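# Spell A I 2 with a gap then H

## Task

Arrange the red A, the red I and the blue 2 in one row, each touching its neighbour, every letter facing up and upright from the arms' viewpoint, so the row reads A I 2 from left to right. Set the blue H in that same row, also face up and upright, to the right of the 2 with a space of roughly two block widths between them. At the end neither hand may touch any of these four blocks, and every other block must stay away from them and outside the space between the 2 and the H.

## Robot and tools

ROBOT. Two arms sit side by side. left_arm has its base near (+0.046, +0.294, 0) m and carries a five-finger left hand. right_arm has its base near (-0.044, -0.265, 0) m and carries a five-finger right hand. A fixed camera, cam_high (672x504), looks down from a stand behind them. Each wrist has a fisheye camera: cam_left_wrist and cam_right_wrist (672x504). Loose objects can get a small random nudge now and then.

FRAME. All poses and offsets use the scene frame. Its origin is at table height, halfway between the nominal bases. +z is up, +x points out across the table, and left_arm is on the +y side. Image left and right do not correspond to arm names.

HAND POINT. Each arm is steered by a point fixed to its palm: 0.05 m in front of the palm and 0.15 m from the wrist face along the fingers. Its +z runs along the straight fingers and +y points out of the palm. On the right hand +x points across the palm away from the thumb; on the left hand +x points toward the thumb. Straight fingertips reach 0.06 to 0.07 m past the point and lie 0.06 m behind it along -y. A wrist bracket on the little-finger side sticks out and can strike objects. With the thumb turned in front of the palm, the hand can grasp things about 0.035 to 0.065 m thick.

ROW FORMAT. A row is 28 numbers, each in [-1, 1], and every row covers both arms. The first 14 are left_arm and the last 14 are right_arm. Each arm's block is: dx, dy, dz, rx, ry, rz, thumb_turn, thumb_bend, index, middle, ring, little, force_limit, speed.
- dx..rz: an offset, not a pose, measured from that arm's current Hand target along the scene axes. 1.0 means 0.6 m for dx, dy, dz and 180 degrees for rotation. rx, ry, rz form one rotation vector, turned about the Hand target's position. Six zeros re-request the Hand target as it stands.
- The six motor numbers are absolute targets. -1 means open: thumb beside the palm, thumb straight, fingers straight. +1 means closed: thumb in front of the palm, thumb bent, fingers curled.
- force_limit: -1 gives about 0 N and +1 gives 10 N at the fingertip (15 N for the two thumb motors).
- speed: rises from almost zero at -1 to full at +0.48 and stays full up to +1. At full speed a finger covers its whole range in 0.49 s. For a gentle grip, close at -0.94 or below.
The hand numbers never mean "no change". To keep a hand as it is, repeat the last eight numbers you sent it. If you have not sent any yet, send its hand_measured, hand_force_limit and hand_speed.

TOOLS.
- execute_actions(actions, cameras): actions is a list of actions. Each action is a table of 1 to 15 rows, one per 1/30 s step. A short table holds its last row until step 15. All rows of one action count from the Hand target at that action's start, so repeating an offset moves the arm further. Camera images come back when actions is empty or when cameras names them. ["all"] returns every camera and [] returns none.
- move(target, speed, blend, blocking, cameras): target is one 28-number row or a list of up to 15 rows. Every row's offsets count from the same starting Hand targets. speed is the path top speed in m/s, from 0.002 to 4.3, default 0.25; turning is capped at twice that in rad/s. Give one value, or one per target. blend is a corner radius in m; 0 stops at each target. blocking=false returns after about 0.5 s while the motion continues. Paths do not avoid obstacles or the other arm, and a move is capped at 10 s. The result adds a "move:" line giving the ending: done, off_target, moving, held or fault. limits=paced means the commanded pose was clipped, and limits=held means a check withheld steps.
- wait(seconds 0 to 10, cameras): lets time pass while holding the last commands.
- stop(cameras): brakes a running move.
- zoom_image(camera, region=[x0, y0, x1, y1]): magnifies a part of the newest image from cam_high, cam_left_wrist or cam_right_wrist. The region is in pixels and at most 504x504.
- show_instructions(): shows the reference images.
- finished_scene(scene): ends the current scene; pass its number. This cannot be undone.

RESULTS. end_effector_position (m) and end_effector_quat_wxyz give each hand point in the scene frame. Hand target is the last commanded pose after clipping, and the next offsets start from it. hand_measured, hand_stopped_by and hand_load_n list six values in motor order. hand_stopped_by is one of moving, target, force, stalled or fault. hand_load_n is positive when something pushes a finger open; a drop to about 0 suggests the grip was lost. Joint velocities, joint torques and step readings may also appear. A MOTOR HOT line warns that a motor is near overheating; an OVER-TEMPERATURE FAULT line means that arm has gone limp for 30 s or more.

BEHAVIOUR. Commanded orientation is clipped to within 40 degrees of the current one. Arms commonly come to rest 1 to 3 cm short of the target, usually low, so that gap alone does not mean contact. Resend the missing distance if needed. Printed poses can be off by a few cm. Keep paths away from an arm's own base, or the arm's posture may flip.

JOINT LIMITS (rad): waist -2.880 to 2.880; shoulder 0.000 to 3.142; elbow 0.000 to 3.019; wrist pitch -1.693 to 1.571; wrist yaw -1.571 to 1.571; wrist roll -2.094 to 2.094.

AVOID. Do not drop blocks, open the hand on a moving block, or strike the table or blocks fast. Do not push far past a contact, and do not let anything leave the table. Never let the arms collide, and never let one hand grip the other's fingers. Avoid heavy finger loads and fast swings with a load. Do not hold arms stretched out or pressing for long, because the motors heat up and can shut the arm down.

Each tool is called as a command line: name --argument value for each argument, lists and objects as JSON in quotes; but a table of rows of numbers goes row by row, as --pt "numbers of a row", without its own name.

Reference images:

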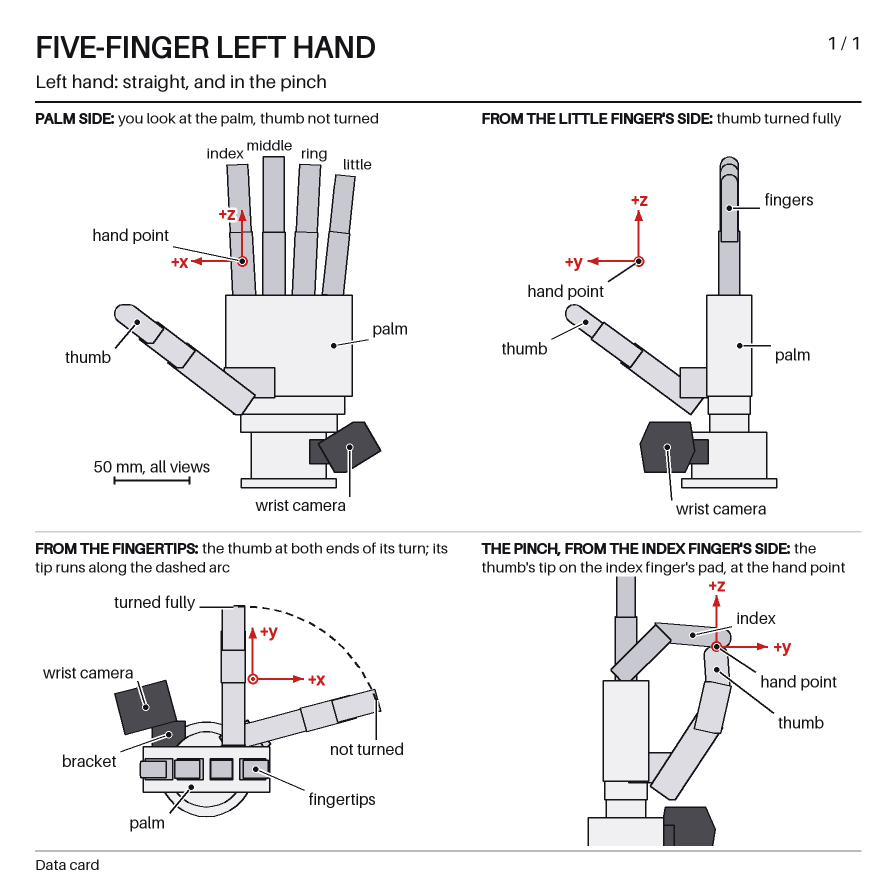

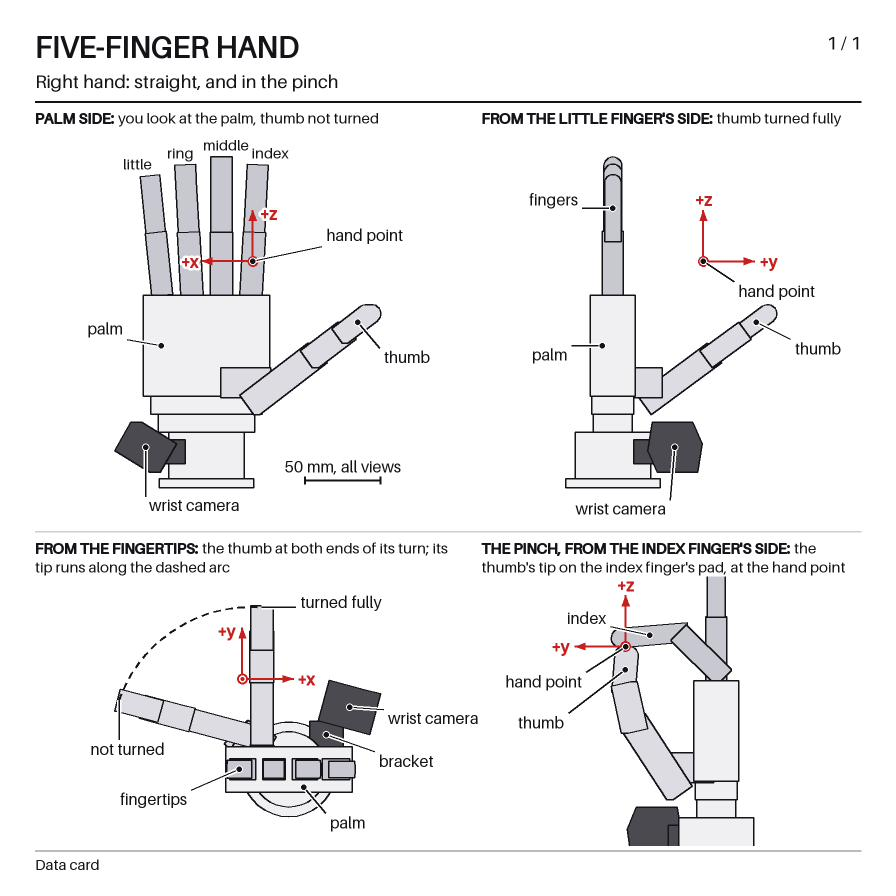

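## Session

execute_actions --actions '[]'

Scene clock: 0.00 s.
left_arm: end_effector_position=(+0.3733, +0.0223, +0.3169) hand_measured=(-1.000, -1.000, -1.000, -1.000, -1.000, -1.000) hand_load_n=(+0.0, +0.0, +0.0, +0.0, +0.0, +0.0) hand_stopped_by=(target, target, target, target, target, target) hand_force_limit=0.00 hand_speed=-0.80 end_effector_quat_wxyz=(+0.663, -0.186, +0.725, +0.013) | right_arm: end_effector_position=(+0.3708, -0.2446, +0.2626) hand_measured=(-1.000, -1.000, -1.000, -1.000, -1.000, -1.000) hand_load_n=(+0.0, +0.0, +0.0, +0.0, +0.0, +0.0) hand_stopped_by=(target, target, target, target, target, target) hand_force_limit=0.00 hand_speed=-0.80 end_effector_quat_wxyz=(-0.052, -0.637, +0.711, -0.294)
Joint positions: left_arm=[-1.151 1.272 1.062 -0.51 -1.388 0.627] | right_arm=[0.207 1.382 1.419 -1.376 0.565 0.25]
Joint velocities: within noise
Joint torques (N m): no reading
Heat: left arm: hottest shoulder 33 °C; right arm: hottest shoulder 33 °C.
Hand target: left_arm +0.3751, +0.0182, +0.3289; +0.665, -0.196, +0.720, +0.001 | right_arm +0.3771, -0.2432, +0.2699; -0.044, -0.635, +0.712, -0.298
camera_calibration:
cam_left_wrist: T_world_to_cam=[[0.217826, -0.975975, -0.00491783, -0.0621345], [-0.603144, -0.13065, -0.78686, 0.47572], [0.767313, 0.174365, -0.617112, 0.0213994], [0, 0, 0, 1]] pos_world=[0.284042, -0.00222039, 0.387225]
cam_right_wrist: T_world_to_cam=[[-0.945828, -0.174887, -0.273541, 0.38388], [-0.170119, 0.98456, -0.0412503, 0.314811], [0.276532, 0.00751882, -0.960975, 0.265815], [0, 0, 0, 1]] pos_world=[0.343133, -0.244813, 0.373434]

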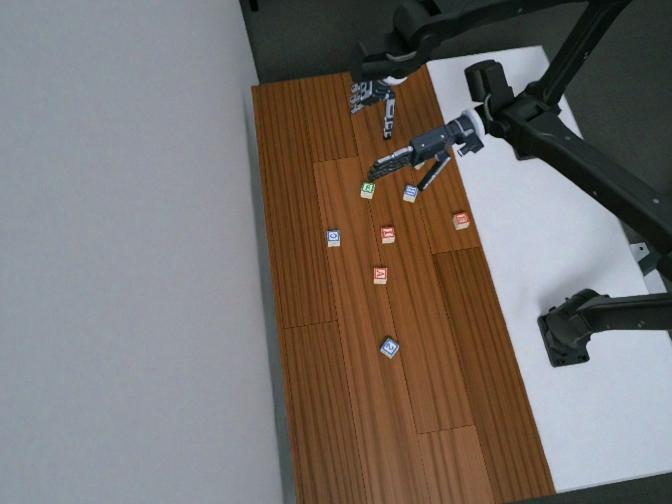

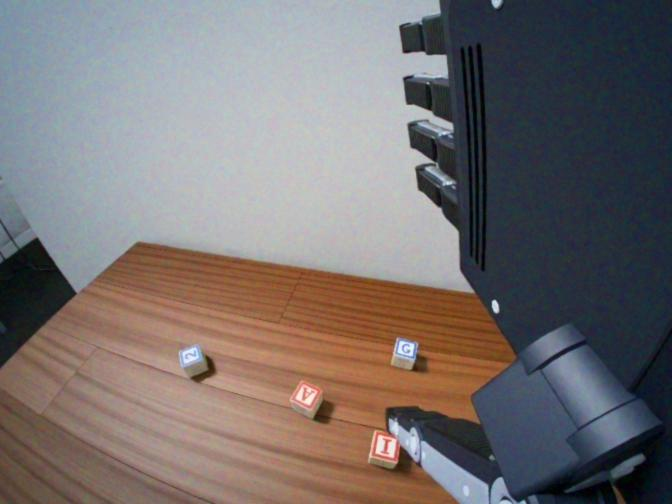

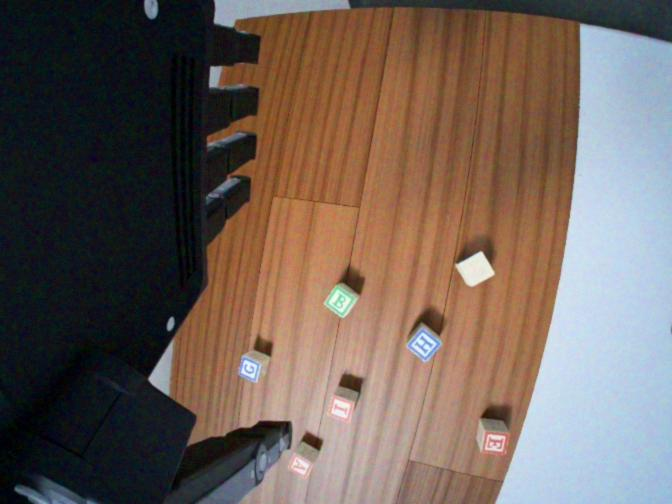

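zoom_image --camera "cam_right_wrist" --region '[270, 280, 530, 500]'

zoom_image --camera "cam_right_wrist" --region '[390, 310, 460, 370]'

zoom_image --camera "cam_high" --region '[360, 150, 480, 300]'

zoom_image --camera "cam_high" --region '[360, 320, 420, 370]'

zoom_image --camera "cam_left_wrist" --region '[160, 320, 430, 490]'

Scaled by 1.938 from the camera's 672x504 image, which has a finer 960x720 frame.

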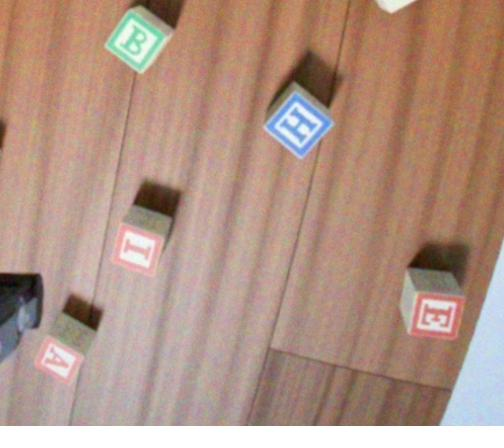

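Scaled by 7.200 from the camera's 672x504 image, which has a finer 960x720 frame.

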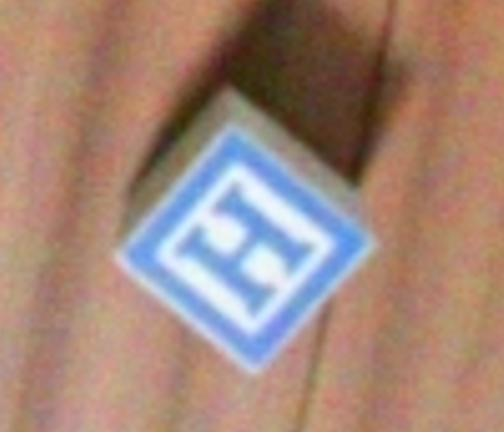

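Scaled by 3.360.

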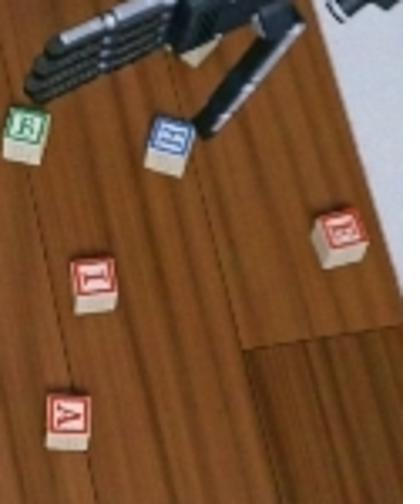

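Scaled by 8.400.

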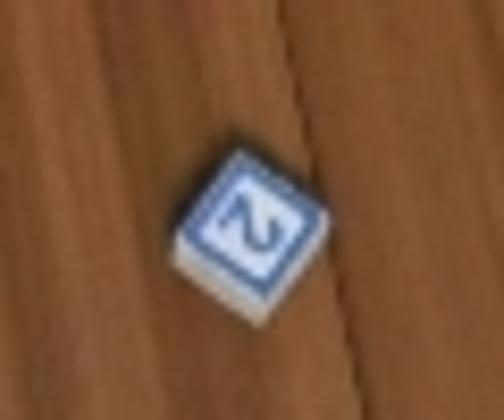

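Scaled by 1.867 from the camera's 672x504 image, which has a finer 960x720 frame.

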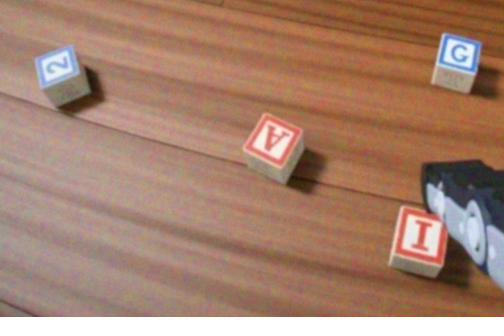

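move --target '[-0.19,1.0,0,0,0,0.55,-1,-1,-1,-1,-1,-1,0,-0.8, 0.1,0.508,-0.233,0.251,-0.0487,0.581,1,-1,-0.4,-0.4,1,1,-0.7,0]' --cameras '["cam_high","cam_right_wrist"]' --speed 0.45

Scene clock: 7.00 s.
left_arm: end_effector_position=(+0.2516, +0.6097, +0.3111) hand_measured=(-1.000, -1.000, -1.000, -1.000, -1.000, -1.000) hand_load_n=(+0.0, +0.0, +0.0, +0.0, +0.0, +0.0) hand_stopped_by=(target, target, target, target, target, target) hand_force_limit=0.00 hand_speed=-0.80 end_effector_quat_wxyz=(-0.420, +0.663, -0.342, -0.517) | right_arm: end_effector_position=(+0.4227, +0.0524, +0.1234) hand_measured=(+1.000, -1.000, -0.400, -0.400, +1.000, +1.000) hand_load_n=(+0.0, +0.0, +0.0, +0.0, +0.0, +0.0) hand_stopped_by=(target, target, target, target, target, target) hand_force_limit=-0.70 hand_speed=0.00 end_effector_quat_wxyz=(-0.459, +0.888, -0.013, -0.006)
Joint positions: left_arm=[0.475 1.236 1.057 -0.964 -1.447 0.225] | right_arm=[0.367 1.726 1.34 -0.712 -0.863 -0.951]
Joint torques (N m): left_arm=[0.26 -6.71 12.21 0.51 -0.78 -0.23] | right_arm=[-0.38 -14.33 13.65 0.34 -0.81 -0.14]
Heat: left arm: hottest shoulder 33 °C; right arm: hottest shoulder 33 °C.
Hand target: left_arm +0.2610, +0.6182, +0.3288; -0.431, +0.675, -0.319, -0.507 | right_arm +0.4370, +0.0617, +0.1299; -0.462, +0.887, +0.000, +0.000
Off the commanded pose: left_arm 0.022 m, 4 deg | right_arm 0.018 m, 2 deg.
move: off_target (left_arm, right_arm)
camera_calibration:
cam_right_wrist: T_world_to_cam=[[0.174357, -0.549502, -0.817097, 0.0600705], [-0.854747, -0.49645, 0.151475, 0.368651], [-0.488883, 0.672001, -0.556245, 0.354285], [0, 0, 0, 1]] pos_world=[0.477834, -0.0220542, 0.190311]
Images, in order (width x height): cam_high 672x504, cam_right_wrist 672x504.

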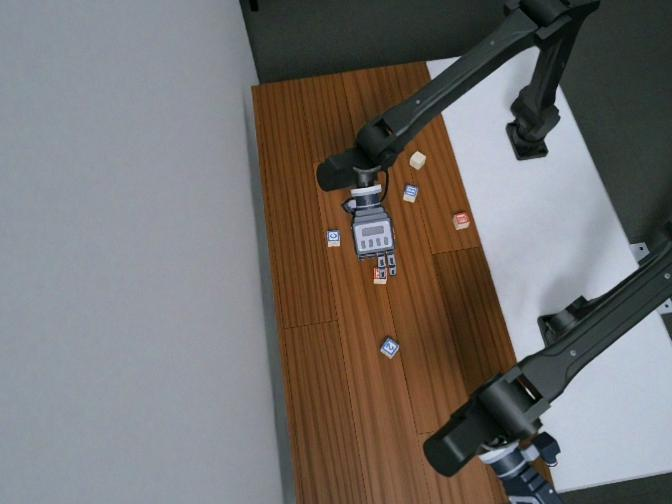

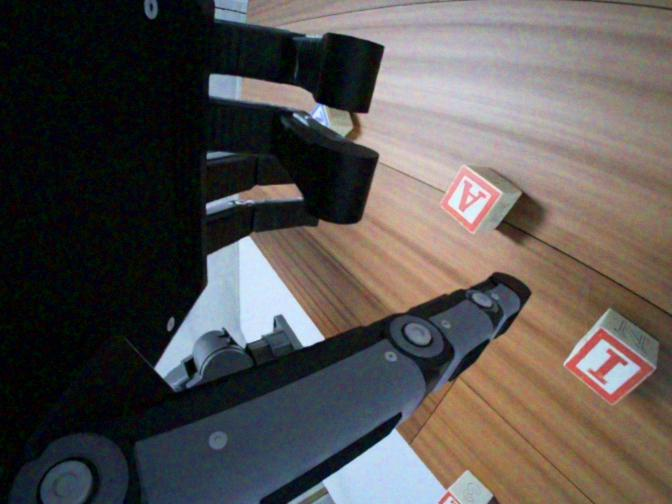

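zoom_image --camera "cam_right_wrist" --region '[425, 150, 535, 250]'

zoom_image --camera "cam_right_wrist" --region '[550, 300, 670, 410]'

zoom_image --camera "cam_high" --region '[390, 140, 480, 240]'

Scaled by 4.582 from the camera's 672x504 image, which has a finer 960x720 frame.

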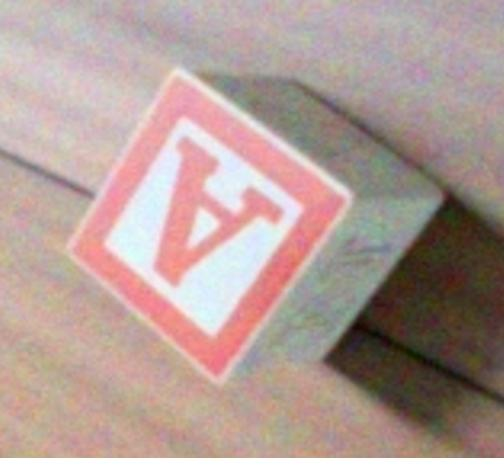

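Scaled by 4.200 from the camera's 672x504 image, which has a finer 960x720 frame.

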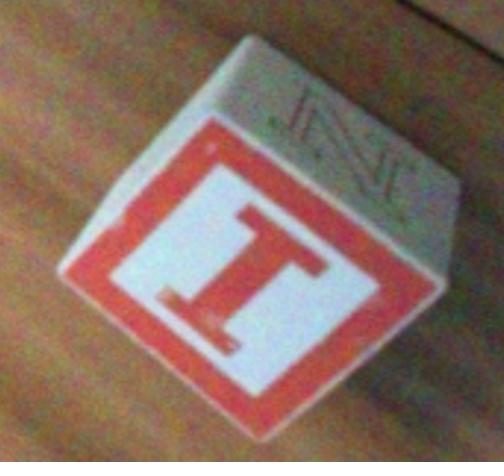

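Scaled by 5.040.

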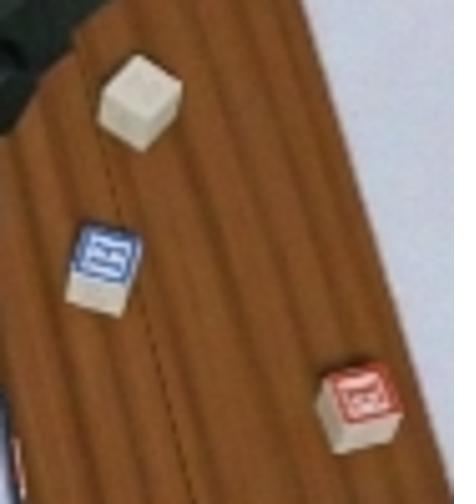

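move --target '[0,0,0,0,0,0,-1,-1,-1,-1,-1,-1,0,-0.8, 0.006,0.0235,-0.113,0,0,-0.0722,1,-1,-0.4,-0.4,1,1,-0.7,0]' --cameras '[]' --speed 0.25

Scene clock: 9.43 s.
left_arm: end_effector_position=(+0.2517, +0.6097, +0.3111) hand_measured=(-1.000, -1.000, -1.000, -1.000, -1.000, -1.000) hand_load_n=(+0.5, +0.0, +0.0, +0.0, +0.0, +0.0) hand_stopped_by=(target, target, target, target, target, target) hand_force_limit=0.00 hand_speed=-0.80 end_effector_quat_wxyz=(-0.420, +0.663, -0.342, -0.517) | right_arm: end_effector_position=(+0.4442, +0.0731, +0.0745) hand_measured=(+1.000, -1.000, -0.400, -0.400, +1.000, +1.000) hand_load_n=(+0.0, +0.0, +0.0, +0.0, +0.0, +0.0) hand_stopped_by=(target, target, target, target, target, target) hand_force_limit=-0.70 hand_speed=0.00 end_effector_quat_wxyz=(-0.462, +0.880, -0.094, +0.059)
Joint positions: left_arm=[0.475 1.236 1.057 -0.964 -1.447 0.225] | right_arm=[0.403 1.751 1.2 -0.305 -0.723 -0.673]
Joint torques (N m): left_arm=[-0.26 -6.71 11.51 0.58 -0.87 -0.2] | right_arm=[-0.26 -14.8 7.98 1.74 -0.29 0.11]
Heat: left arm: hottest shoulder 33 °C; right arm: hottest shoulder 33 °C.
Hand target: left_arm +0.2601, +0.6175, +0.3286; -0.434, +0.673, -0.320, -0.506 (not the last commanded pose) | right_arm +0.4406, +0.0757, +0.0621; -0.459, +0.881, -0.101, +0.052
Off the commanded pose: left_arm 0.022 m, 4 deg | right_arm 0.013 m, 1 deg.
move: off_target (left_arm, right_arm)
No camera images: "cameras" was empty.

move --target '[0,0,0,0,0,0,-1,-1,-1,-1,-1,-1,0,-0.8, -0.03,-0.0117,-0.078,0,0,0,1,-1,-0.4,-0.4,1,1,-0.7,0]' --cameras '["cam_right_wrist"]' --speed 0.15

Scene clock: 10.67 s.
left_arm: end_effector_position=(+0.2517, +0.6097, +0.3111) hand_measured=(-1.000, -1.000, -1.000, -1.000, -1.000, -1.000) hand_load_n=(+0.0, +0.0, +0.0, +0.0, +0.0, +0.0) hand_stopped_by=(target, target, target, target, target, target) hand_force_limit=0.00 hand_speed=-0.80 end_effector_quat_wxyz=(-0.420, +0.663, -0.342, -0.517) | right_arm: end_effector_position=(+0.4261, +0.0652, +0.0274) hand_measured=(+1.000, -1.000, -0.400, -0.400, +1.000, +1.000) hand_load_n=(+0.0, +0.0, +0.0, +0.0, +0.0, +0.0) hand_stopped_by=(target, target, target, target, target, target) hand_force_limit=-0.70 hand_speed=0.00 end_effector_quat_wxyz=(-0.462, +0.880, -0.095, +0.060)
Joint positions: left_arm=[0.475 1.236 1.057 -0.964 -1.447 0.225] | right_arm=[0.403 1.782 1.092 -0.166 -0.721 -0.671]
Joint torques (N m): left_arm=[0.03 -6.77 11.34 0.46 -0.81 -0.19] | right_arm=[0.09 -14.27 7.56 1.84 -0.31 0.12]
Heat: left arm: hottest shoulder 33 °C; right arm: hottest shoulder 33 °C.
Hand target: left_arm +0.2601, +0.6175, +0.3286; -0.434, +0.673, -0.320, -0.506 | right_arm +0.4226, +0.0687, +0.0153; -0.459, +0.881, -0.101, +0.052
Off the commanded pose: left_arm 0.021 m, 3 deg | right_arm 0.013 m, 1 deg.
move: off_target (left_arm, right_arm)
camera_calibration:
cam_right_wrist: T_world_to_cam=[[0.0931587, -0.569314, -0.816825, 0.023838], [-0.943772, -0.311858, 0.109723, 0.419557], [-0.3172, 0.760675, -0.566355, 0.215193], [0, 0, 0, 1]] pos_world=[0.462004, -0.0192786, 0.0953122]
Images, in order (width x height): cam_right_wrist 672x504.

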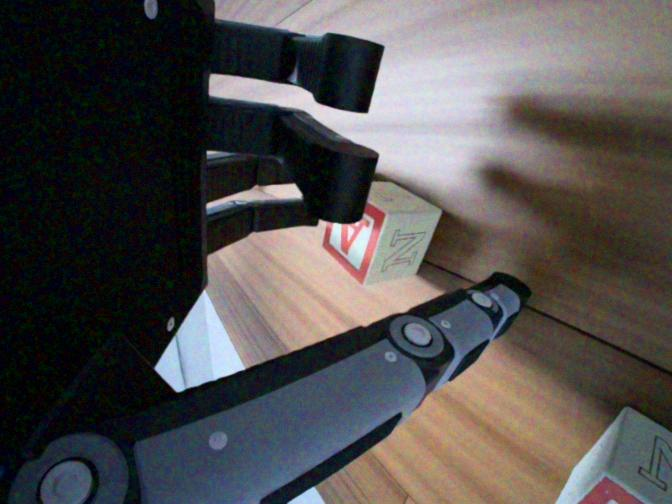

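move --pt "0 0 0 0 0 0 -1 -1 -1 -1 -1 -1 0 -0.8 0 0 0 0 0 0 1 -0.6 -0.1 -0.1 1 1 -0.7 -0.2" --pt "0 0 0 0 0 0 -1 -1 -1 -1 -1 -1 0 -0.8 0 0 0 0 0 0 1 -0.55 0.4 0.4 1 1 -0.7 -0.85" --cameras '["cam_right_wrist"]' --speed 0.1

Scene clock: 12.00 s.
left_arm: end_effector_position=(+0.2517, +0.6097, +0.3111) hand_measured=(-1.000, -1.000, -1.000, -1.000, -1.000, -1.000) hand_load_n=(+0.0, +0.0, +0.0, +0.0, +0.0, -0.5) hand_stopped_by=(target, target, target, target, target, target) hand_force_limit=0.00 hand_speed=-0.80 end_effector_quat_wxyz=(-0.420, +0.663, -0.342, -0.517) | right_arm: end_effector_position=(+0.4261, +0.0652, +0.0274) hand_measured=(+1.000, -0.552, +0.050, +0.036, +1.000, +1.000) hand_load_n=(-1.0, +2.5, +1.5, +1.0, +0.0, +0.0) hand_stopped_by=(target, force, force, force, target, target) hand_force_limit=-0.70 hand_speed=-0.85 end_effector_quat_wxyz=(-0.462, +0.880, -0.095, +0.060)
Joint positions: left_arm=[0.475 1.236 1.057 -0.964 -1.447 0.225] | right_arm=[0.403 1.782 1.092 -0.166 -0.721 -0.671]
Joint torques (N m): left_arm=[0.09 -7.3 11.41 0.73 -0.82 -0.14] | right_arm=[0.09 -14.1 7.6 1.7 -0.3 0.11]
Heat: left arm: hottest shoulder 33 °C; right arm: hottest shoulder 33 °C.
Hand target: left_arm +0.2601, +0.6175, +0.3286; -0.434, +0.673, -0.320, -0.506 | right_arm +0.4226, +0.0687, +0.0153; -0.459, +0.881, -0.101, +0.052
Off the commanded pose: left_arm 0.021 m, 3 deg | right_arm 0.013 m, 1 deg.
move: off_target (left_arm, right_arm); target 2's new numbers were sent with right_arm's hand 0.013 m and 1 deg from that target
camera_calibration:
cam_right_wrist: T_world_to_cam=[[0.0927852, -0.569095, -0.81702, 0.0241143], [-0.943877, -0.311515, 0.109794, 0.419593], [-0.316998, 0.760979, -0.56606, 0.215133], [0, 0, 0, 1]] pos_world=[0.462004, -0.0192789, 0.0954114]
Images, in order (width x height): cam_right_wrist 672x504.

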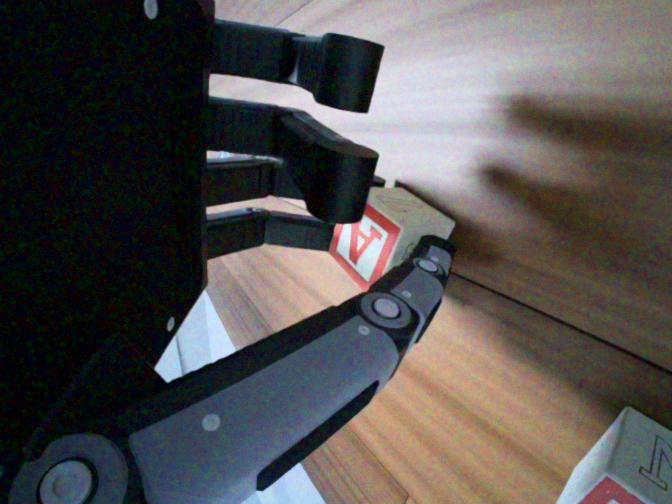

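move --pt "0 0 0 0 0 0 -1 -1 -1 -1 -1 -1 0 -0.8 0 0 0.1 0 0 -0.04 1 -0.55 0.4 0.4 1 1 -0.7 -0.85" --pt "0 0 0 0 0 0 -1 -1 -1 -1 -1 -1 0 -0.8 -0.0093 0.0172 0.108 0 0 -0.5 1 -0.55 0.4 0.4 1 1 -0.7 -0.85" --cameras '[]' --speed '[0.25,0.4]' --blend '[0.03,0]'

Scene clock: 15.47 s.
left_arm: end_effector_position=(+0.2517, +0.6097, +0.3111) hand_measured=(-1.000, -1.000, -1.000, -1.000, -1.000, -1.000) hand_load_n=(+0.0, +0.0, +0.0, +0.0, +0.0, +0.0) hand_stopped_by=(target, target, target, target, target, target) hand_force_limit=0.00 hand_speed=-0.80 end_effector_quat_wxyz=(-0.420, +0.663, -0.342, -0.517) | right_arm: end_effector_position=(+0.4050, +0.0625, +0.0706) hand_measured=(+1.000, -0.552, +0.050, +0.036, +1.000, +1.000) hand_load_n=(-0.5, +2.0, +1.0, +1.0, +0.0, +0.0) hand_stopped_by=(target, force, force, force, target, target) hand_force_limit=-0.70 hand_speed=-0.85 end_effector_quat_wxyz=(+0.277, -0.560, +0.691, -0.364)
Joint positions: left_arm=[0.475 1.236 1.057 -0.964 -1.447 0.225] | right_arm=[0.791 1.599 1.005 -0.354 0.773 0.742]
Joint torques (N m): left_arm=[0.38 -6.83 11.66 0.7 -0.78 -0.24] | right_arm=[-0.15 -11.46 12.83 0.51 0.73 0.1]
Heat: left arm: hottest shoulder 34 °C; right arm: hottest shoulder 33 °C.
Hand target: left_arm +0.2601, +0.6175, +0.3286; -0.434, +0.673, -0.320, -0.506 | right_arm +0.4171, +0.0791, +0.0802; +0.288, -0.552, +0.694, -0.362
Off the commanded pose: left_arm 0.021 m, 3 deg | right_arm 0.023 m, 2 deg.
move: off_target (left_arm, right_arm)
No camera images: "cameras" was empty.

move --target '[0,0,0,0,0,0,-1,-1,-1,-1,-1,-1,0,-0.8, -0.008,-0.012,-0.1,0,0,0,1,-0.55,0.4,0.4,1,1,-0.7,-0.85]' --cameras '["cam_right_wrist"]' --speed '[0.15]'

Scene clock: 16.80 s.
left_arm: end_effector_position=(+0.2517, +0.6097, +0.3111) hand_measured=(-1.000, -1.000, -1.000, -1.000, -1.000, -1.000) hand_load_n=(+0.0, +0.0, +0.0, +0.0, +0.0, +0.0) hand_stopped_by=(target, target, target, target, target, target) hand_force_limit=0.00 hand_speed=-0.80 end_effector_quat_wxyz=(-0.420, +0.663, -0.342, -0.517) | right_arm: end_effector_position=(+0.4126, +0.0700, +0.0301) hand_measured=(+1.000, -0.552, +0.050, +0.036, +1.000, +1.000) hand_load_n=(+0.0, +2.0, +0.5, +2.0, +0.0, +0.0) hand_stopped_by=(target, force, force, force, target, target) hand_force_limit=-0.70 hand_speed=-0.85 end_effector_quat_wxyz=(+0.288, -0.554, +0.692, -0.363)
Joint positions: left_arm=[0.475 1.236 1.057 -0.964 -1.447 0.225] | right_arm=[0.791 1.687 0.976 -0.214 0.774 0.743]
Joint torques (N m): left_arm=[0.09 -7.65 11.37 0.83 -0.78 -0.23] | right_arm=[-0.32 -12.34 7.53 1.77 0.62 0.09]
Heat: left arm: hottest shoulder 34 °C; right arm: hottest shoulder 33 °C.
Hand target: left_arm +0.2601, +0.6175, +0.3286; -0.434, +0.673, -0.320, -0.506 | right_arm +0.4123, +0.0719, +0.0202; +0.288, -0.552, +0.694, -0.362
Off the commanded pose: left_arm 0.021 m, 3 deg | right_arm 0.010 m, 0 deg.
move: off_target (left_arm)
camera_calibration:
cam_right_wrist: T_world_to_cam=[[-0.570837, -0.0816215, -0.816996, 0.26995], [-0.312483, 0.941763, 0.124247, 0.059299], [0.759275, 0.326222, -0.563099, -0.205058], [0, 0, 0, 1]] pos_world=[0.328323, 0.0330827, 0.0977125]
Images, in order (width x height): cam_right_wrist 672x504.

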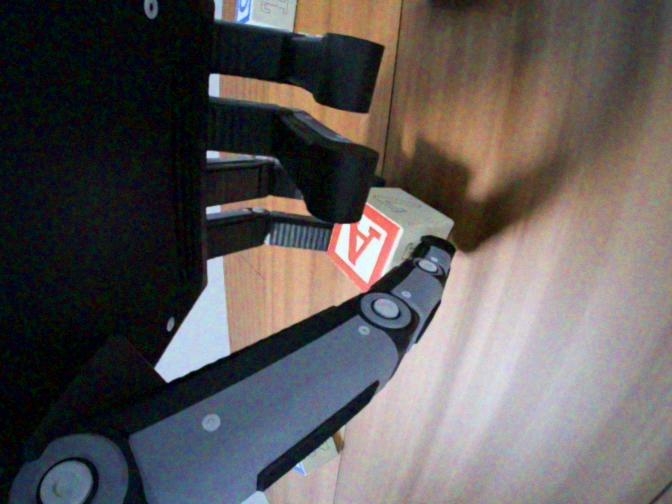

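move --pt "0 0 0 0 0 0 -1 -1 -1 -1 -1 -1 0 -0.8 0 0 -0.003 0 0 0 1 -0.55 0.4 0.4 1 1 -0.7 -0.85" --pt "0 0 0 0 0 0 -1 -1 -1 -1 -1 -1 0 -0.8 0 0 -0.003 0 0 0 1 -0.95 -0.35 -0.35 1 1 -0.7 -0.4" --pt "0 0 0 0 0 0 -1 -1 -1 -1 -1 -1 0 -0.8 0 0 0.1 0 0 0 1 -0.95 -0.35 -0.35 1 1 -0.7 -0.4" --pt "0 0 0 0 0 0 -1 -1 -1 -1 -1 -1 0 -0.8 -0.01 0.01 0.14 0 0 0.5 1 -0.95 -0.35 -0.35 1 1 -0.7 -0.4" --cameras '["cam_high","cam_right_wrist"]' --speed '[0.1,0.2,0.2,0.45]' --blend '[0,0,0.03,0]'

zoom_image --camera "cam_right_wrist" --region '[400, 150, 530, 270]'

Scene clock: 21.83 s.
left_arm: end_effector_position=(+0.2517, +0.6097, +0.3111) hand_measured=(-1.000, -1.000, -1.000, -1.000, -1.000, -1.000) hand_load_n=(+0.0, +0.0, +0.0, +0.0, +0.0, +0.0) hand_stopped_by=(target, target, target, target, target, target) hand_force_limit=0.00 hand_speed=-0.80 end_effector_quat_wxyz=(-0.420, +0.663, -0.342, -0.517) | right_arm: end_effector_position=(+0.3871, +0.0729, +0.0962) hand_measured=(+1.000, -0.950, -0.350, -0.350, +1.000, +1.000) hand_load_n=(+0.0, +0.0, -0.5, +0.0, +0.0, +0.5) hand_stopped_by=(target, target, target, target, target, target) hand_force_limit=-0.70 hand_speed=-0.40 end_effector_quat_wxyz=(-0.456, +0.883, -0.108, +0.043)
Joint positions: left_arm=[0.475 1.236 1.057 -0.964 -1.447 0.225] | right_arm=[0.447 1.613 1.085 -0.329 -0.694 -0.61]
Joint torques (N m): left_arm=[0.15 -8 11.36 0.53 -0.83 -0.23] | right_arm=[-1.14 -12.1 13.35 0.54 -0.63 -0.15]
Heat: left arm: hottest shoulder 34 °C; right arm: hottest shoulder 33 °C.
Hand target: left_arm +0.2601, +0.6175, +0.3286; -0.434, +0.673, -0.320, -0.506 | right_arm +0.4062, +0.0779, +0.1042; -0.459, +0.881, -0.101, +0.052
Off the commanded pose: left_arm 0.021 m, 3 deg | right_arm 0.021 m, 1 deg.
move: off_target (left_arm, right_arm); target 2's new numbers were sent with right_arm's hand 0.012 m and 0 deg from that target
camera_calibration:
cam_right_wrist: T_world_to_cam=[[0.0536741, -0.576594, -0.815266, 0.103772], [-0.940933, -0.302545, 0.152027, 0.371732], [-0.334313, 0.75895, -0.558775, 0.242013], [0, 0, 0, 1]] pos_world=[0.425113, -0.0113755, 0.163319]
Images, in order (width x height): cam_high 672x504, cam_right_wrist 672x504.

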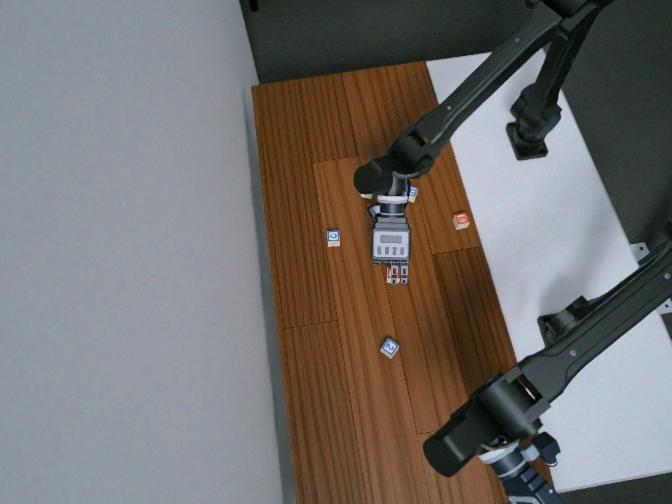

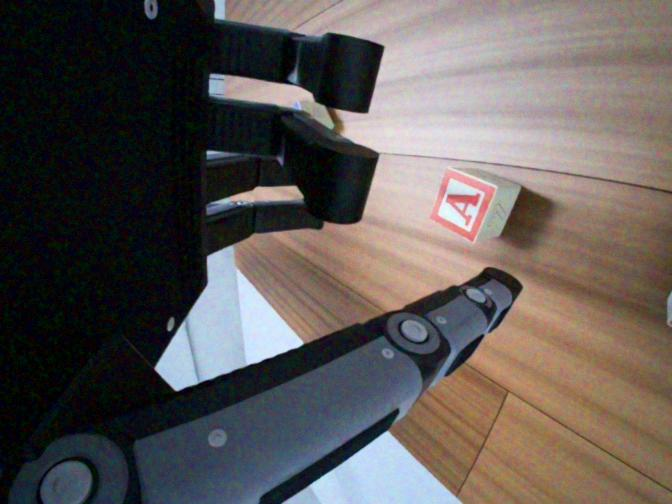

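Scaled by 3.877 from the camera's 672x504 image, which has a finer 960x720 frame.

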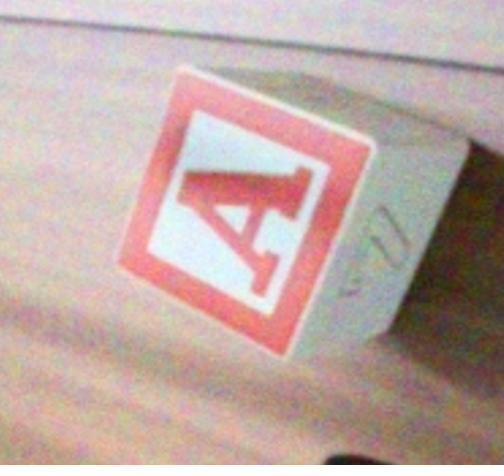

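move --target '[0,0,0,0,0,0,-1,-1,-1,-1,-1,-1,0,-0.8, 0.0,-0.008,-0.078,0,0,0,1,-1,-0.4,-0.4,1,1,-0.7,0]' --cameras '[]' --speed 0.25

Scene clock: 23.17 s.
left_arm: end_effector_position=(+0.2517, +0.6097, +0.3111) hand_measured=(-1.000, -1.000, -1.000, -1.000, -1.000, -1.000) hand_load_n=(+0.0, +0.0, +0.0, +0.0, +0.0, +0.0) hand_stopped_by=(target, target, target, target, target, target) hand_force_limit=0.00 hand_speed=-0.80 end_effector_quat_wxyz=(-0.420, +0.663, -0.342, -0.517) | right_arm: end_effector_position=(+0.4023, +0.0771, +0.0692) hand_measured=(+1.000, -1.000, -0.400, -0.400, +1.000, +1.000) hand_load_n=(+0.0, +0.0, +0.0, +0.0, +0.0, +0.0) hand_stopped_by=(target, target, target, target, target, target) hand_force_limit=-0.70 hand_speed=0.00 end_effector_quat_wxyz=(-0.461, +0.880, -0.102, +0.051)
Joint positions: left_arm=[0.475 1.236 1.057 -0.964 -1.447 0.225] | right_arm=[0.441 1.682 1.085 -0.245 -0.7 -0.62]
Joint torques (N m): left_arm=[-0.32 -6.95 11.69 0.64 -0.87 -0.22] | right_arm=[-1.38 -13.39 8.14 1.77 -0.59 -0.15]
Heat: left arm: hottest shoulder 34 °C; right arm: hottest shoulder 34 °C.
Hand target: left_arm +0.2601, +0.6175, +0.3286; -0.434, +0.673, -0.320, -0.506 | right_arm +0.4062, +0.0731, +0.0574; -0.459, +0.881, -0.101, +0.052
Off the commanded pose: left_arm 0.021 m, 3 deg | right_arm 0.013 m, 0 deg.
move: off_target (left_arm, right_arm)
No camera images: "cameras" was empty.

move --target '[0,0,0,0,0,0,-1,-1,-1,-1,-1,-1,0,-0.8, -0.018,-0.005,-0.068,0,0,0,1,-1,-0.4,-0.4,1,1,-0.7,0]' --cameras '["cam_right_wrist"]' --speed 0.15

Scene clock: 24.37 s.
left_arm: end_effector_position=(+0.2517, +0.6097, +0.3111) hand_measured=(-1.000, -1.000, -1.000, -1.000, -1.000, -1.000) hand_load_n=(+0.0, +0.0, +0.0, +0.0, +0.0, +0.0) hand_stopped_by=(target, target, target, target, target, target) hand_force_limit=0.00 hand_speed=-0.80 end_effector_quat_wxyz=(-0.420, +0.663, -0.342, -0.517) | right_arm: end_effector_position=(+0.3932, +0.0729, +0.0272) hand_measured=(+1.000, -1.000, -0.400, -0.400, +1.000, +1.000) hand_load_n=(+0.0, +0.0, +0.0, +0.0, +0.0, +0.0) hand_stopped_by=(target, target, target, target, target, target) hand_force_limit=-0.70 hand_speed=0.00 end_effector_quat_wxyz=(-0.461, +0.880, -0.102, +0.051)
Joint positions: left_arm=[0.475 1.236 1.057 -0.964 -1.447 0.225] | right_arm=[0.441 1.731 1.014 -0.125 -0.7 -0.62]
Joint torques (N m): left_arm=[-0.79 -6.71 11.51 0.57 -0.83 -0.26] | right_arm=[-0.97 -13.22 7.62 1.92 -0.52 -0.11]
Heat: left arm: hottest shoulder 34 °C; right arm: hottest shoulder 34 °C.
Hand target: left_arm +0.2601, +0.6175, +0.3286; -0.434, +0.673, -0.320, -0.506 | right_arm +0.3954, +0.0701, +0.0165; -0.459, +0.881, -0.101, +0.052
Off the commanded pose: left_arm 0.021 m, 3 deg | right_arm 0.011 m, 0 deg.
move: off_target (left_arm, right_arm)
camera_calibration:
cam_right_wrist: T_world_to_cam=[[0.0723073, -0.569131, -0.819061, 0.0393717], [-0.942609, -0.307392, 0.130379, 0.389571], [-0.325976, 0.762627, -0.558695, 0.201985], [0, 0, 0, 1]] pos_world=[0.430208, -0.0118806, 0.0943036]
Images, in order (width x height): cam_right_wrist 672x504.

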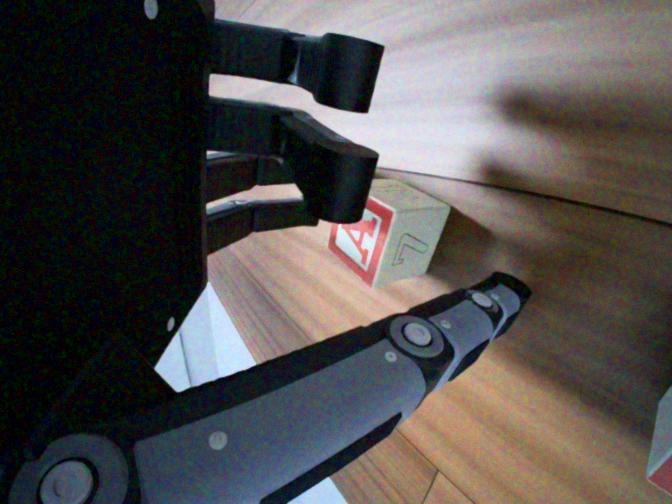

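move --pt "0 0 0 0 0 0 -1 -1 -1 -1 -1 -1 0 -0.8 0 0 0 0 0 0 1 -0.6 -0.1 -0.1 1 1 -0.7 -0.2" --pt "0 0 0 0 0 0 -1 -1 -1 -1 -1 -1 0 -0.8 0 0 0 0 0 0 1 -0.55 0.4 0.4 1 1 -0.7 -0.85" --cameras '[]' --speed 0.1

move --pt "0 0 0 0 0 0 -1 -1 -1 -1 -1 -1 0 -0.8 0 0 0.1 0 0 -0.04 1 -0.55 0.4 0.4 1 1 -0.7 -0.85" --pt "0 0 0 0 0 0 -1 -1 -1 -1 -1 -1 0 -0.8 0.0102 0.0307 0.106 0 0 -0.43 1 -0.55 0.4 0.4 1 1 -0.7 -0.85" --cameras '["cam_high"]' --speed '[0.25,0.4]' --blend '[0.03,0]'

Scene clock: 26.10 s.
left_arm: end_effector_position=(+0.2517, +0.6097, +0.3111) hand_measured=(-1.000, -1.000, -1.000, -1.000, -1.000, -1.000) hand_load_n=(+0.0, +0.0, +0.0, +0.0, +0.0, +0.0) hand_stopped_by=(target, target, target, target, target, target) hand_force_limit=0.00 hand_speed=-0.80 end_effector_quat_wxyz=(-0.420, +0.663, -0.342, -0.517) | right_arm: end_effector_position=(+0.3933, +0.0729, +0.0272) hand_measured=(+1.000, -0.552, +0.078, +0.038, +1.000, +1.000) hand_load_n=(-1.5, +4.0, +4.0, +0.5, +0.0, +0.0) hand_stopped_by=(target, target, force, force, target, target) hand_force_limit=-0.70 hand_speed=-0.85 end_effector_quat_wxyz=(-0.461, +0.880, -0.102, +0.051)
Joint positions: left_arm=[0.475 1.236 1.057 -0.964 -1.447 0.225] | right_arm=[0.441 1.731 1.014 -0.125 -0.7 -0.62]
Joint torques (N m): left_arm=[-0.85 -6.71 11.73 0.85 -0.83 -0.23] | right_arm=[-1.2 -13.39 7.5 1.78 -0.51 -0.1]
Heat: left arm: hottest shoulder 34 °C; right arm: hottest shoulder 34 °C.
Hand target: left_arm +0.2601, +0.6175, +0.3286; -0.434, +0.673, -0.320, -0.506 | right_arm +0.3955, +0.0701, +0.0165; -0.459, +0.881, -0.101, +0.052
Off the commanded pose: left_arm 0.021 m, 3 deg | right_arm 0.011 m, 0 deg.
move: off_target (left_arm, right_arm); target 2's new numbers were sent with right_arm's hand 0.011 m and 0 deg from that target
No camera images: "cameras" was empty.

Scene clock: 29.00 s.
left_arm: end_effector_position=(+0.2517, +0.6097, +0.3111) hand_measured=(-1.000, -1.000, -1.000, -1.000, -1.000, -1.000) hand_load_n=(+0.0, +0.0, +0.0, +0.0, +0.0, +0.0) hand_stopped_by=(target, target, target, target, target, target) hand_force_limit=0.00 hand_speed=-0.80 end_effector_quat_wxyz=(-0.420, +0.663, -0.342, -0.517) | right_arm: end_effector_position=(+0.3893, +0.0716, +0.0693) hand_measured=(+1.000, -0.552, +0.078, +0.038, +1.000, +1.000) hand_load_n=(-1.5, +4.0, +3.5, +0.5, +0.0, -0.5) hand_stopped_by=(target, target, force, force, target, target) hand_force_limit=-0.70 hand_speed=-0.85 end_effector_quat_wxyz=(-0.315, +0.632, -0.626, +0.329)
Joint positions: left_arm=[0.475 1.236 1.057 -0.964 -1.447 0.225] | right_arm=[0.781 1.541 0.91 -0.17 0.622 0.515]
Joint torques (N m): left_arm=[-0.26 -7.24 11.49 0.79 -0.77 -0.27] | right_arm=[-0.09 -10.58 12.93 0.65 0.58 0.09]
Heat: left arm: hottest shoulder 34 °C; right arm: hottest shoulder 34 °C.
Hand target: left_arm +0.2601, +0.6175, +0.3286; -0.434, +0.673, -0.320, -0.506 | right_arm +0.4016, +0.0884, +0.0802; -0.326, +0.625, -0.630, +0.328
Off the commanded pose: left_arm 0.021 m, 3 deg | right_arm 0.024 m, 2 deg.
move: off_target (left_arm, right_arm)
Images, in order (width x height): cam_high 672x504.

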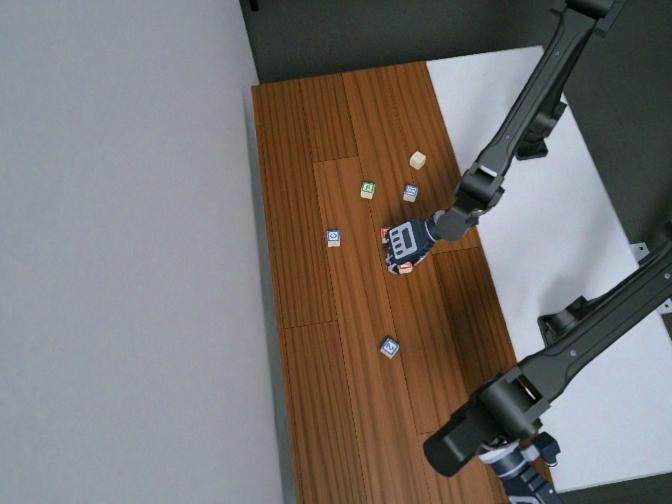

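zoom_image --camera "cam_high" --region '[375, 220, 435, 290]'

Scaled by 7.200.

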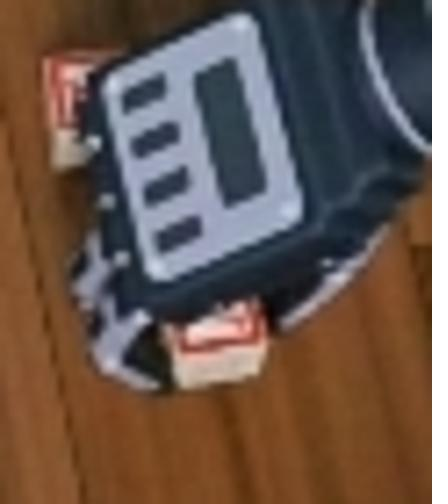

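move --target '[0,0,0,0,0,0,-1,-1,-1,-1,-1,-1,0,-0.8, -0.018,-0.024,-0.104,0,0,-0.01,1,-0.55,0.4,0.4,1,1,-0.7,-0.85]' --cameras '["cam_high"]' --speed '[0.15]'

zoom_image --camera "cam_high" --region '[375, 220, 435, 290]'

Scene clock: 30.47 s.
left_arm: end_effector_position=(+0.2517, +0.6097, +0.3111) hand_measured=(-1.000, -1.000, -1.000, -1.000, -1.000, -1.000) hand_load_n=(+0.0, +0.0, +0.0, +0.0, +0.0, +0.0) hand_stopped_by=(target, target, target, target, target, target) hand_force_limit=0.00 hand_speed=-0.80 end_effector_quat_wxyz=(-0.420, +0.663, -0.342, -0.517) | right_arm: end_effector_position=(+0.3936, +0.0704, +0.0288) hand_measured=(+1.000, -0.552, +0.078, +0.038, +1.000, +1.000) hand_load_n=(-0.5, +4.0, +3.0, +1.0, +0.0, +0.0) hand_stopped_by=(target, target, force, force, target, target) hand_force_limit=-0.70 hand_speed=-0.85 end_effector_quat_wxyz=(-0.321, +0.615, -0.637, +0.336)
Joint positions: left_arm=[0.475 1.236 1.057 -0.964 -1.447 0.225] | right_arm=[0.781 1.625 0.865 -0.035 0.648 0.546]
Joint torques (N m): left_arm=[0.09 -7.3 11.67 0.47 -0.76 -0.23] | right_arm=[0.09 -10.87 7.25 1.74 0.48 0.12]
Heat: left arm: hottest shoulder 34 °C; right arm: hottest shoulder 34 °C.
Hand target: left_arm +0.2601, +0.6175, +0.3286; -0.434, +0.673, -0.320, -0.506 | right_arm +0.3908, +0.0741, +0.0179; -0.321, +0.615, -0.639, +0.333
Off the commanded pose: left_arm 0.021 m, 3 deg | right_arm 0.012 m, 0 deg.
move: off_target (left_arm, right_arm)
Images, in order (width x height): cam_high 672x504.

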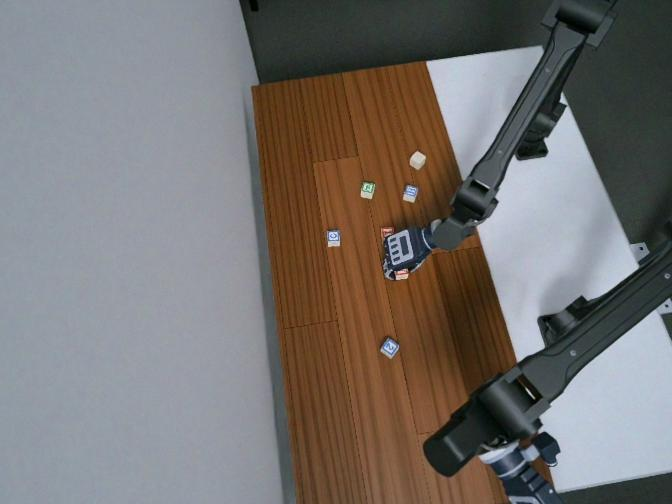

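Scaled by 7.200.

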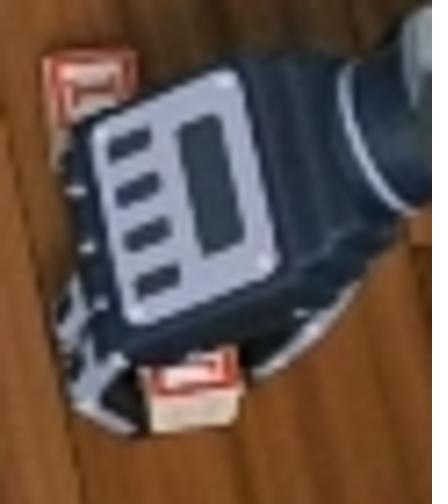

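move --pt "0 0 0 0 0 0 -1 -1 -1 -1 -1 -1 0 -0.8 0 0 -0.003 0 0 0 1 -0.55 0.4 0.4 1 1 -0.7 -0.85" --pt "0 0 0 0 0 0 -1 -1 -1 -1 -1 -1 0 -0.8 0 0 -0.003 0 0 0 1 -0.95 -0.3 -0.3 1 1 -0.7 -0.4" --pt "0 0 0 0 0 0 -1 -1 -1 -1 -1 -1 0 -0.8 0 0 0.12 0 0 0 1 -0.95 -0.35 -0.35 1 1 -0.7 -0.4" --pt "0 0 0 0 0 0 -1 -1 -1 -1 -1 -1 0 -0.8 0.034 -0.168 0.132 0 0 -0.012 1 -0.95 -0.35 -0.35 1 1 -0.7 -0.4" --cameras '["cam_high","cam_right_wrist"]' --speed '[0.1,0.2,0.2,0.25]' --blend '[0,0,0.03,0]'

zoom_image --camera "cam_right_wrist" --region '[400, 150, 530, 270]'

zoom_image --camera "cam_high" --region '[375, 220, 435, 290]'

Scene clock: 35.20 s.
left_arm: end_effector_position=(+0.2517, +0.6097, +0.3111) hand_measured=(-1.000, -1.000, -1.000, -1.000, -1.000, -1.000) hand_load_n=(+0.0, +0.0, +0.0, +0.0, +0.0, +0.0) hand_stopped_by=(target, target, target, target, target, target) hand_force_limit=0.00 hand_speed=-0.80 end_effector_quat_wxyz=(-0.420, +0.663, -0.342, -0.517) | right_arm: end_effector_position=(+0.4110, -0.0258, +0.0935) hand_measured=(+1.000, -0.950, -0.350, -0.350, +1.000, +1.000) hand_load_n=(+0.5, +0.0, +0.0, +0.0, +0.0, +0.0) hand_stopped_by=(target, target, target, target, target, target) hand_force_limit=-0.70 hand_speed=-0.40 end_effector_quat_wxyz=(+0.307, -0.602, +0.656, -0.336)
Joint positions: left_arm=[0.475 1.236 1.057 -0.964 -1.447 0.225] | right_arm=[0.584 1.395 0.816 -0.166 0.531 0.435]
Joint torques (N m): left_arm=[-0.21 -7.24 11.64 0.81 -0.82 -0.15] | right_arm=[-0.73 -11.4 8.09 1.98 0.15 -0.13]
Heat: left arm: hottest shoulder 34 °C; right arm: hottest shoulder 34 °C.
Hand target: left_arm +0.2601, +0.6175, +0.3286; -0.434, +0.673, -0.320, -0.506 | right_arm +0.4112, -0.0267, +0.0970; -0.314, +0.602, -0.651, +0.339
Off the commanded pose: left_arm 0.021 m, 3 deg | right_arm 0.004 m, 1 deg.
move: off_target (left_arm); blend cut to 0 m at target 3; target 2's new numbers were sent with right_arm's hand 0.013 m and 0 deg from that target; target 3's new numbers were sent with right_arm's hand 0.027 m and 2 deg from that target
camera_calibration:
cam_right_wrist: T_world_to_cam=[[-0.567895, -0.155781, -0.808225, 0.309049], [-0.4351, 0.890338, 0.134113, 0.189322], [0.698701, 0.427821, -0.573399, -0.108372], [0, 0, 0, 1]] pos_world=[0.333601, -0.0740522, 0.16225]
Images, in order (width x height): cam_high 672x504, cam_right_wrist 672x504.

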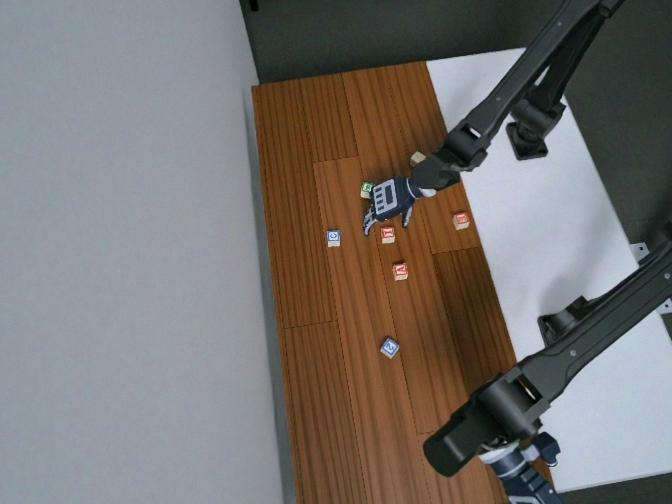

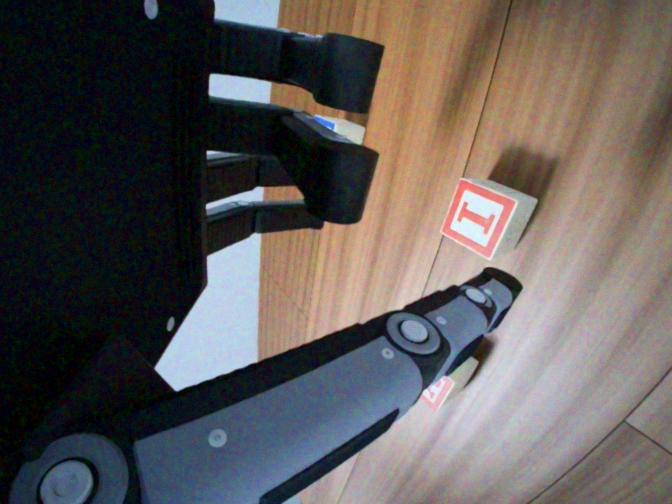

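Scaled by 3.877 from the camera's 672x504 image, which has a finer 960x720 frame.

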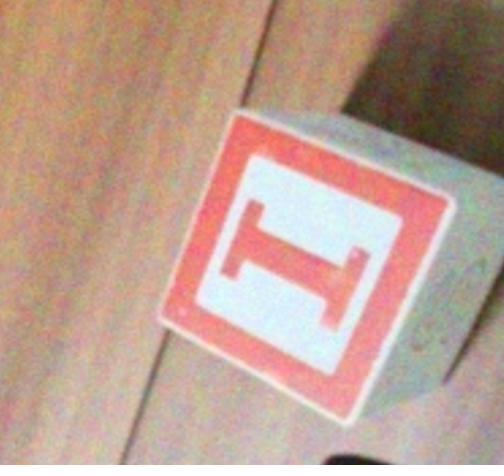

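Scaled by 7.200.

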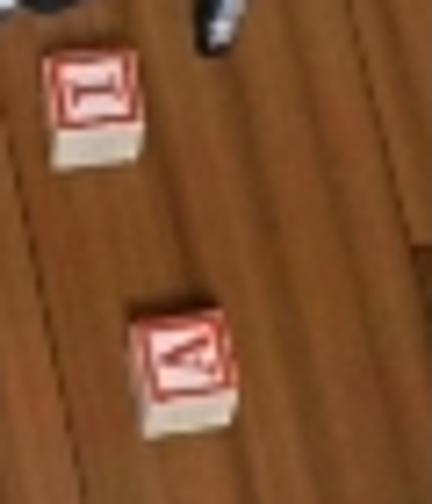

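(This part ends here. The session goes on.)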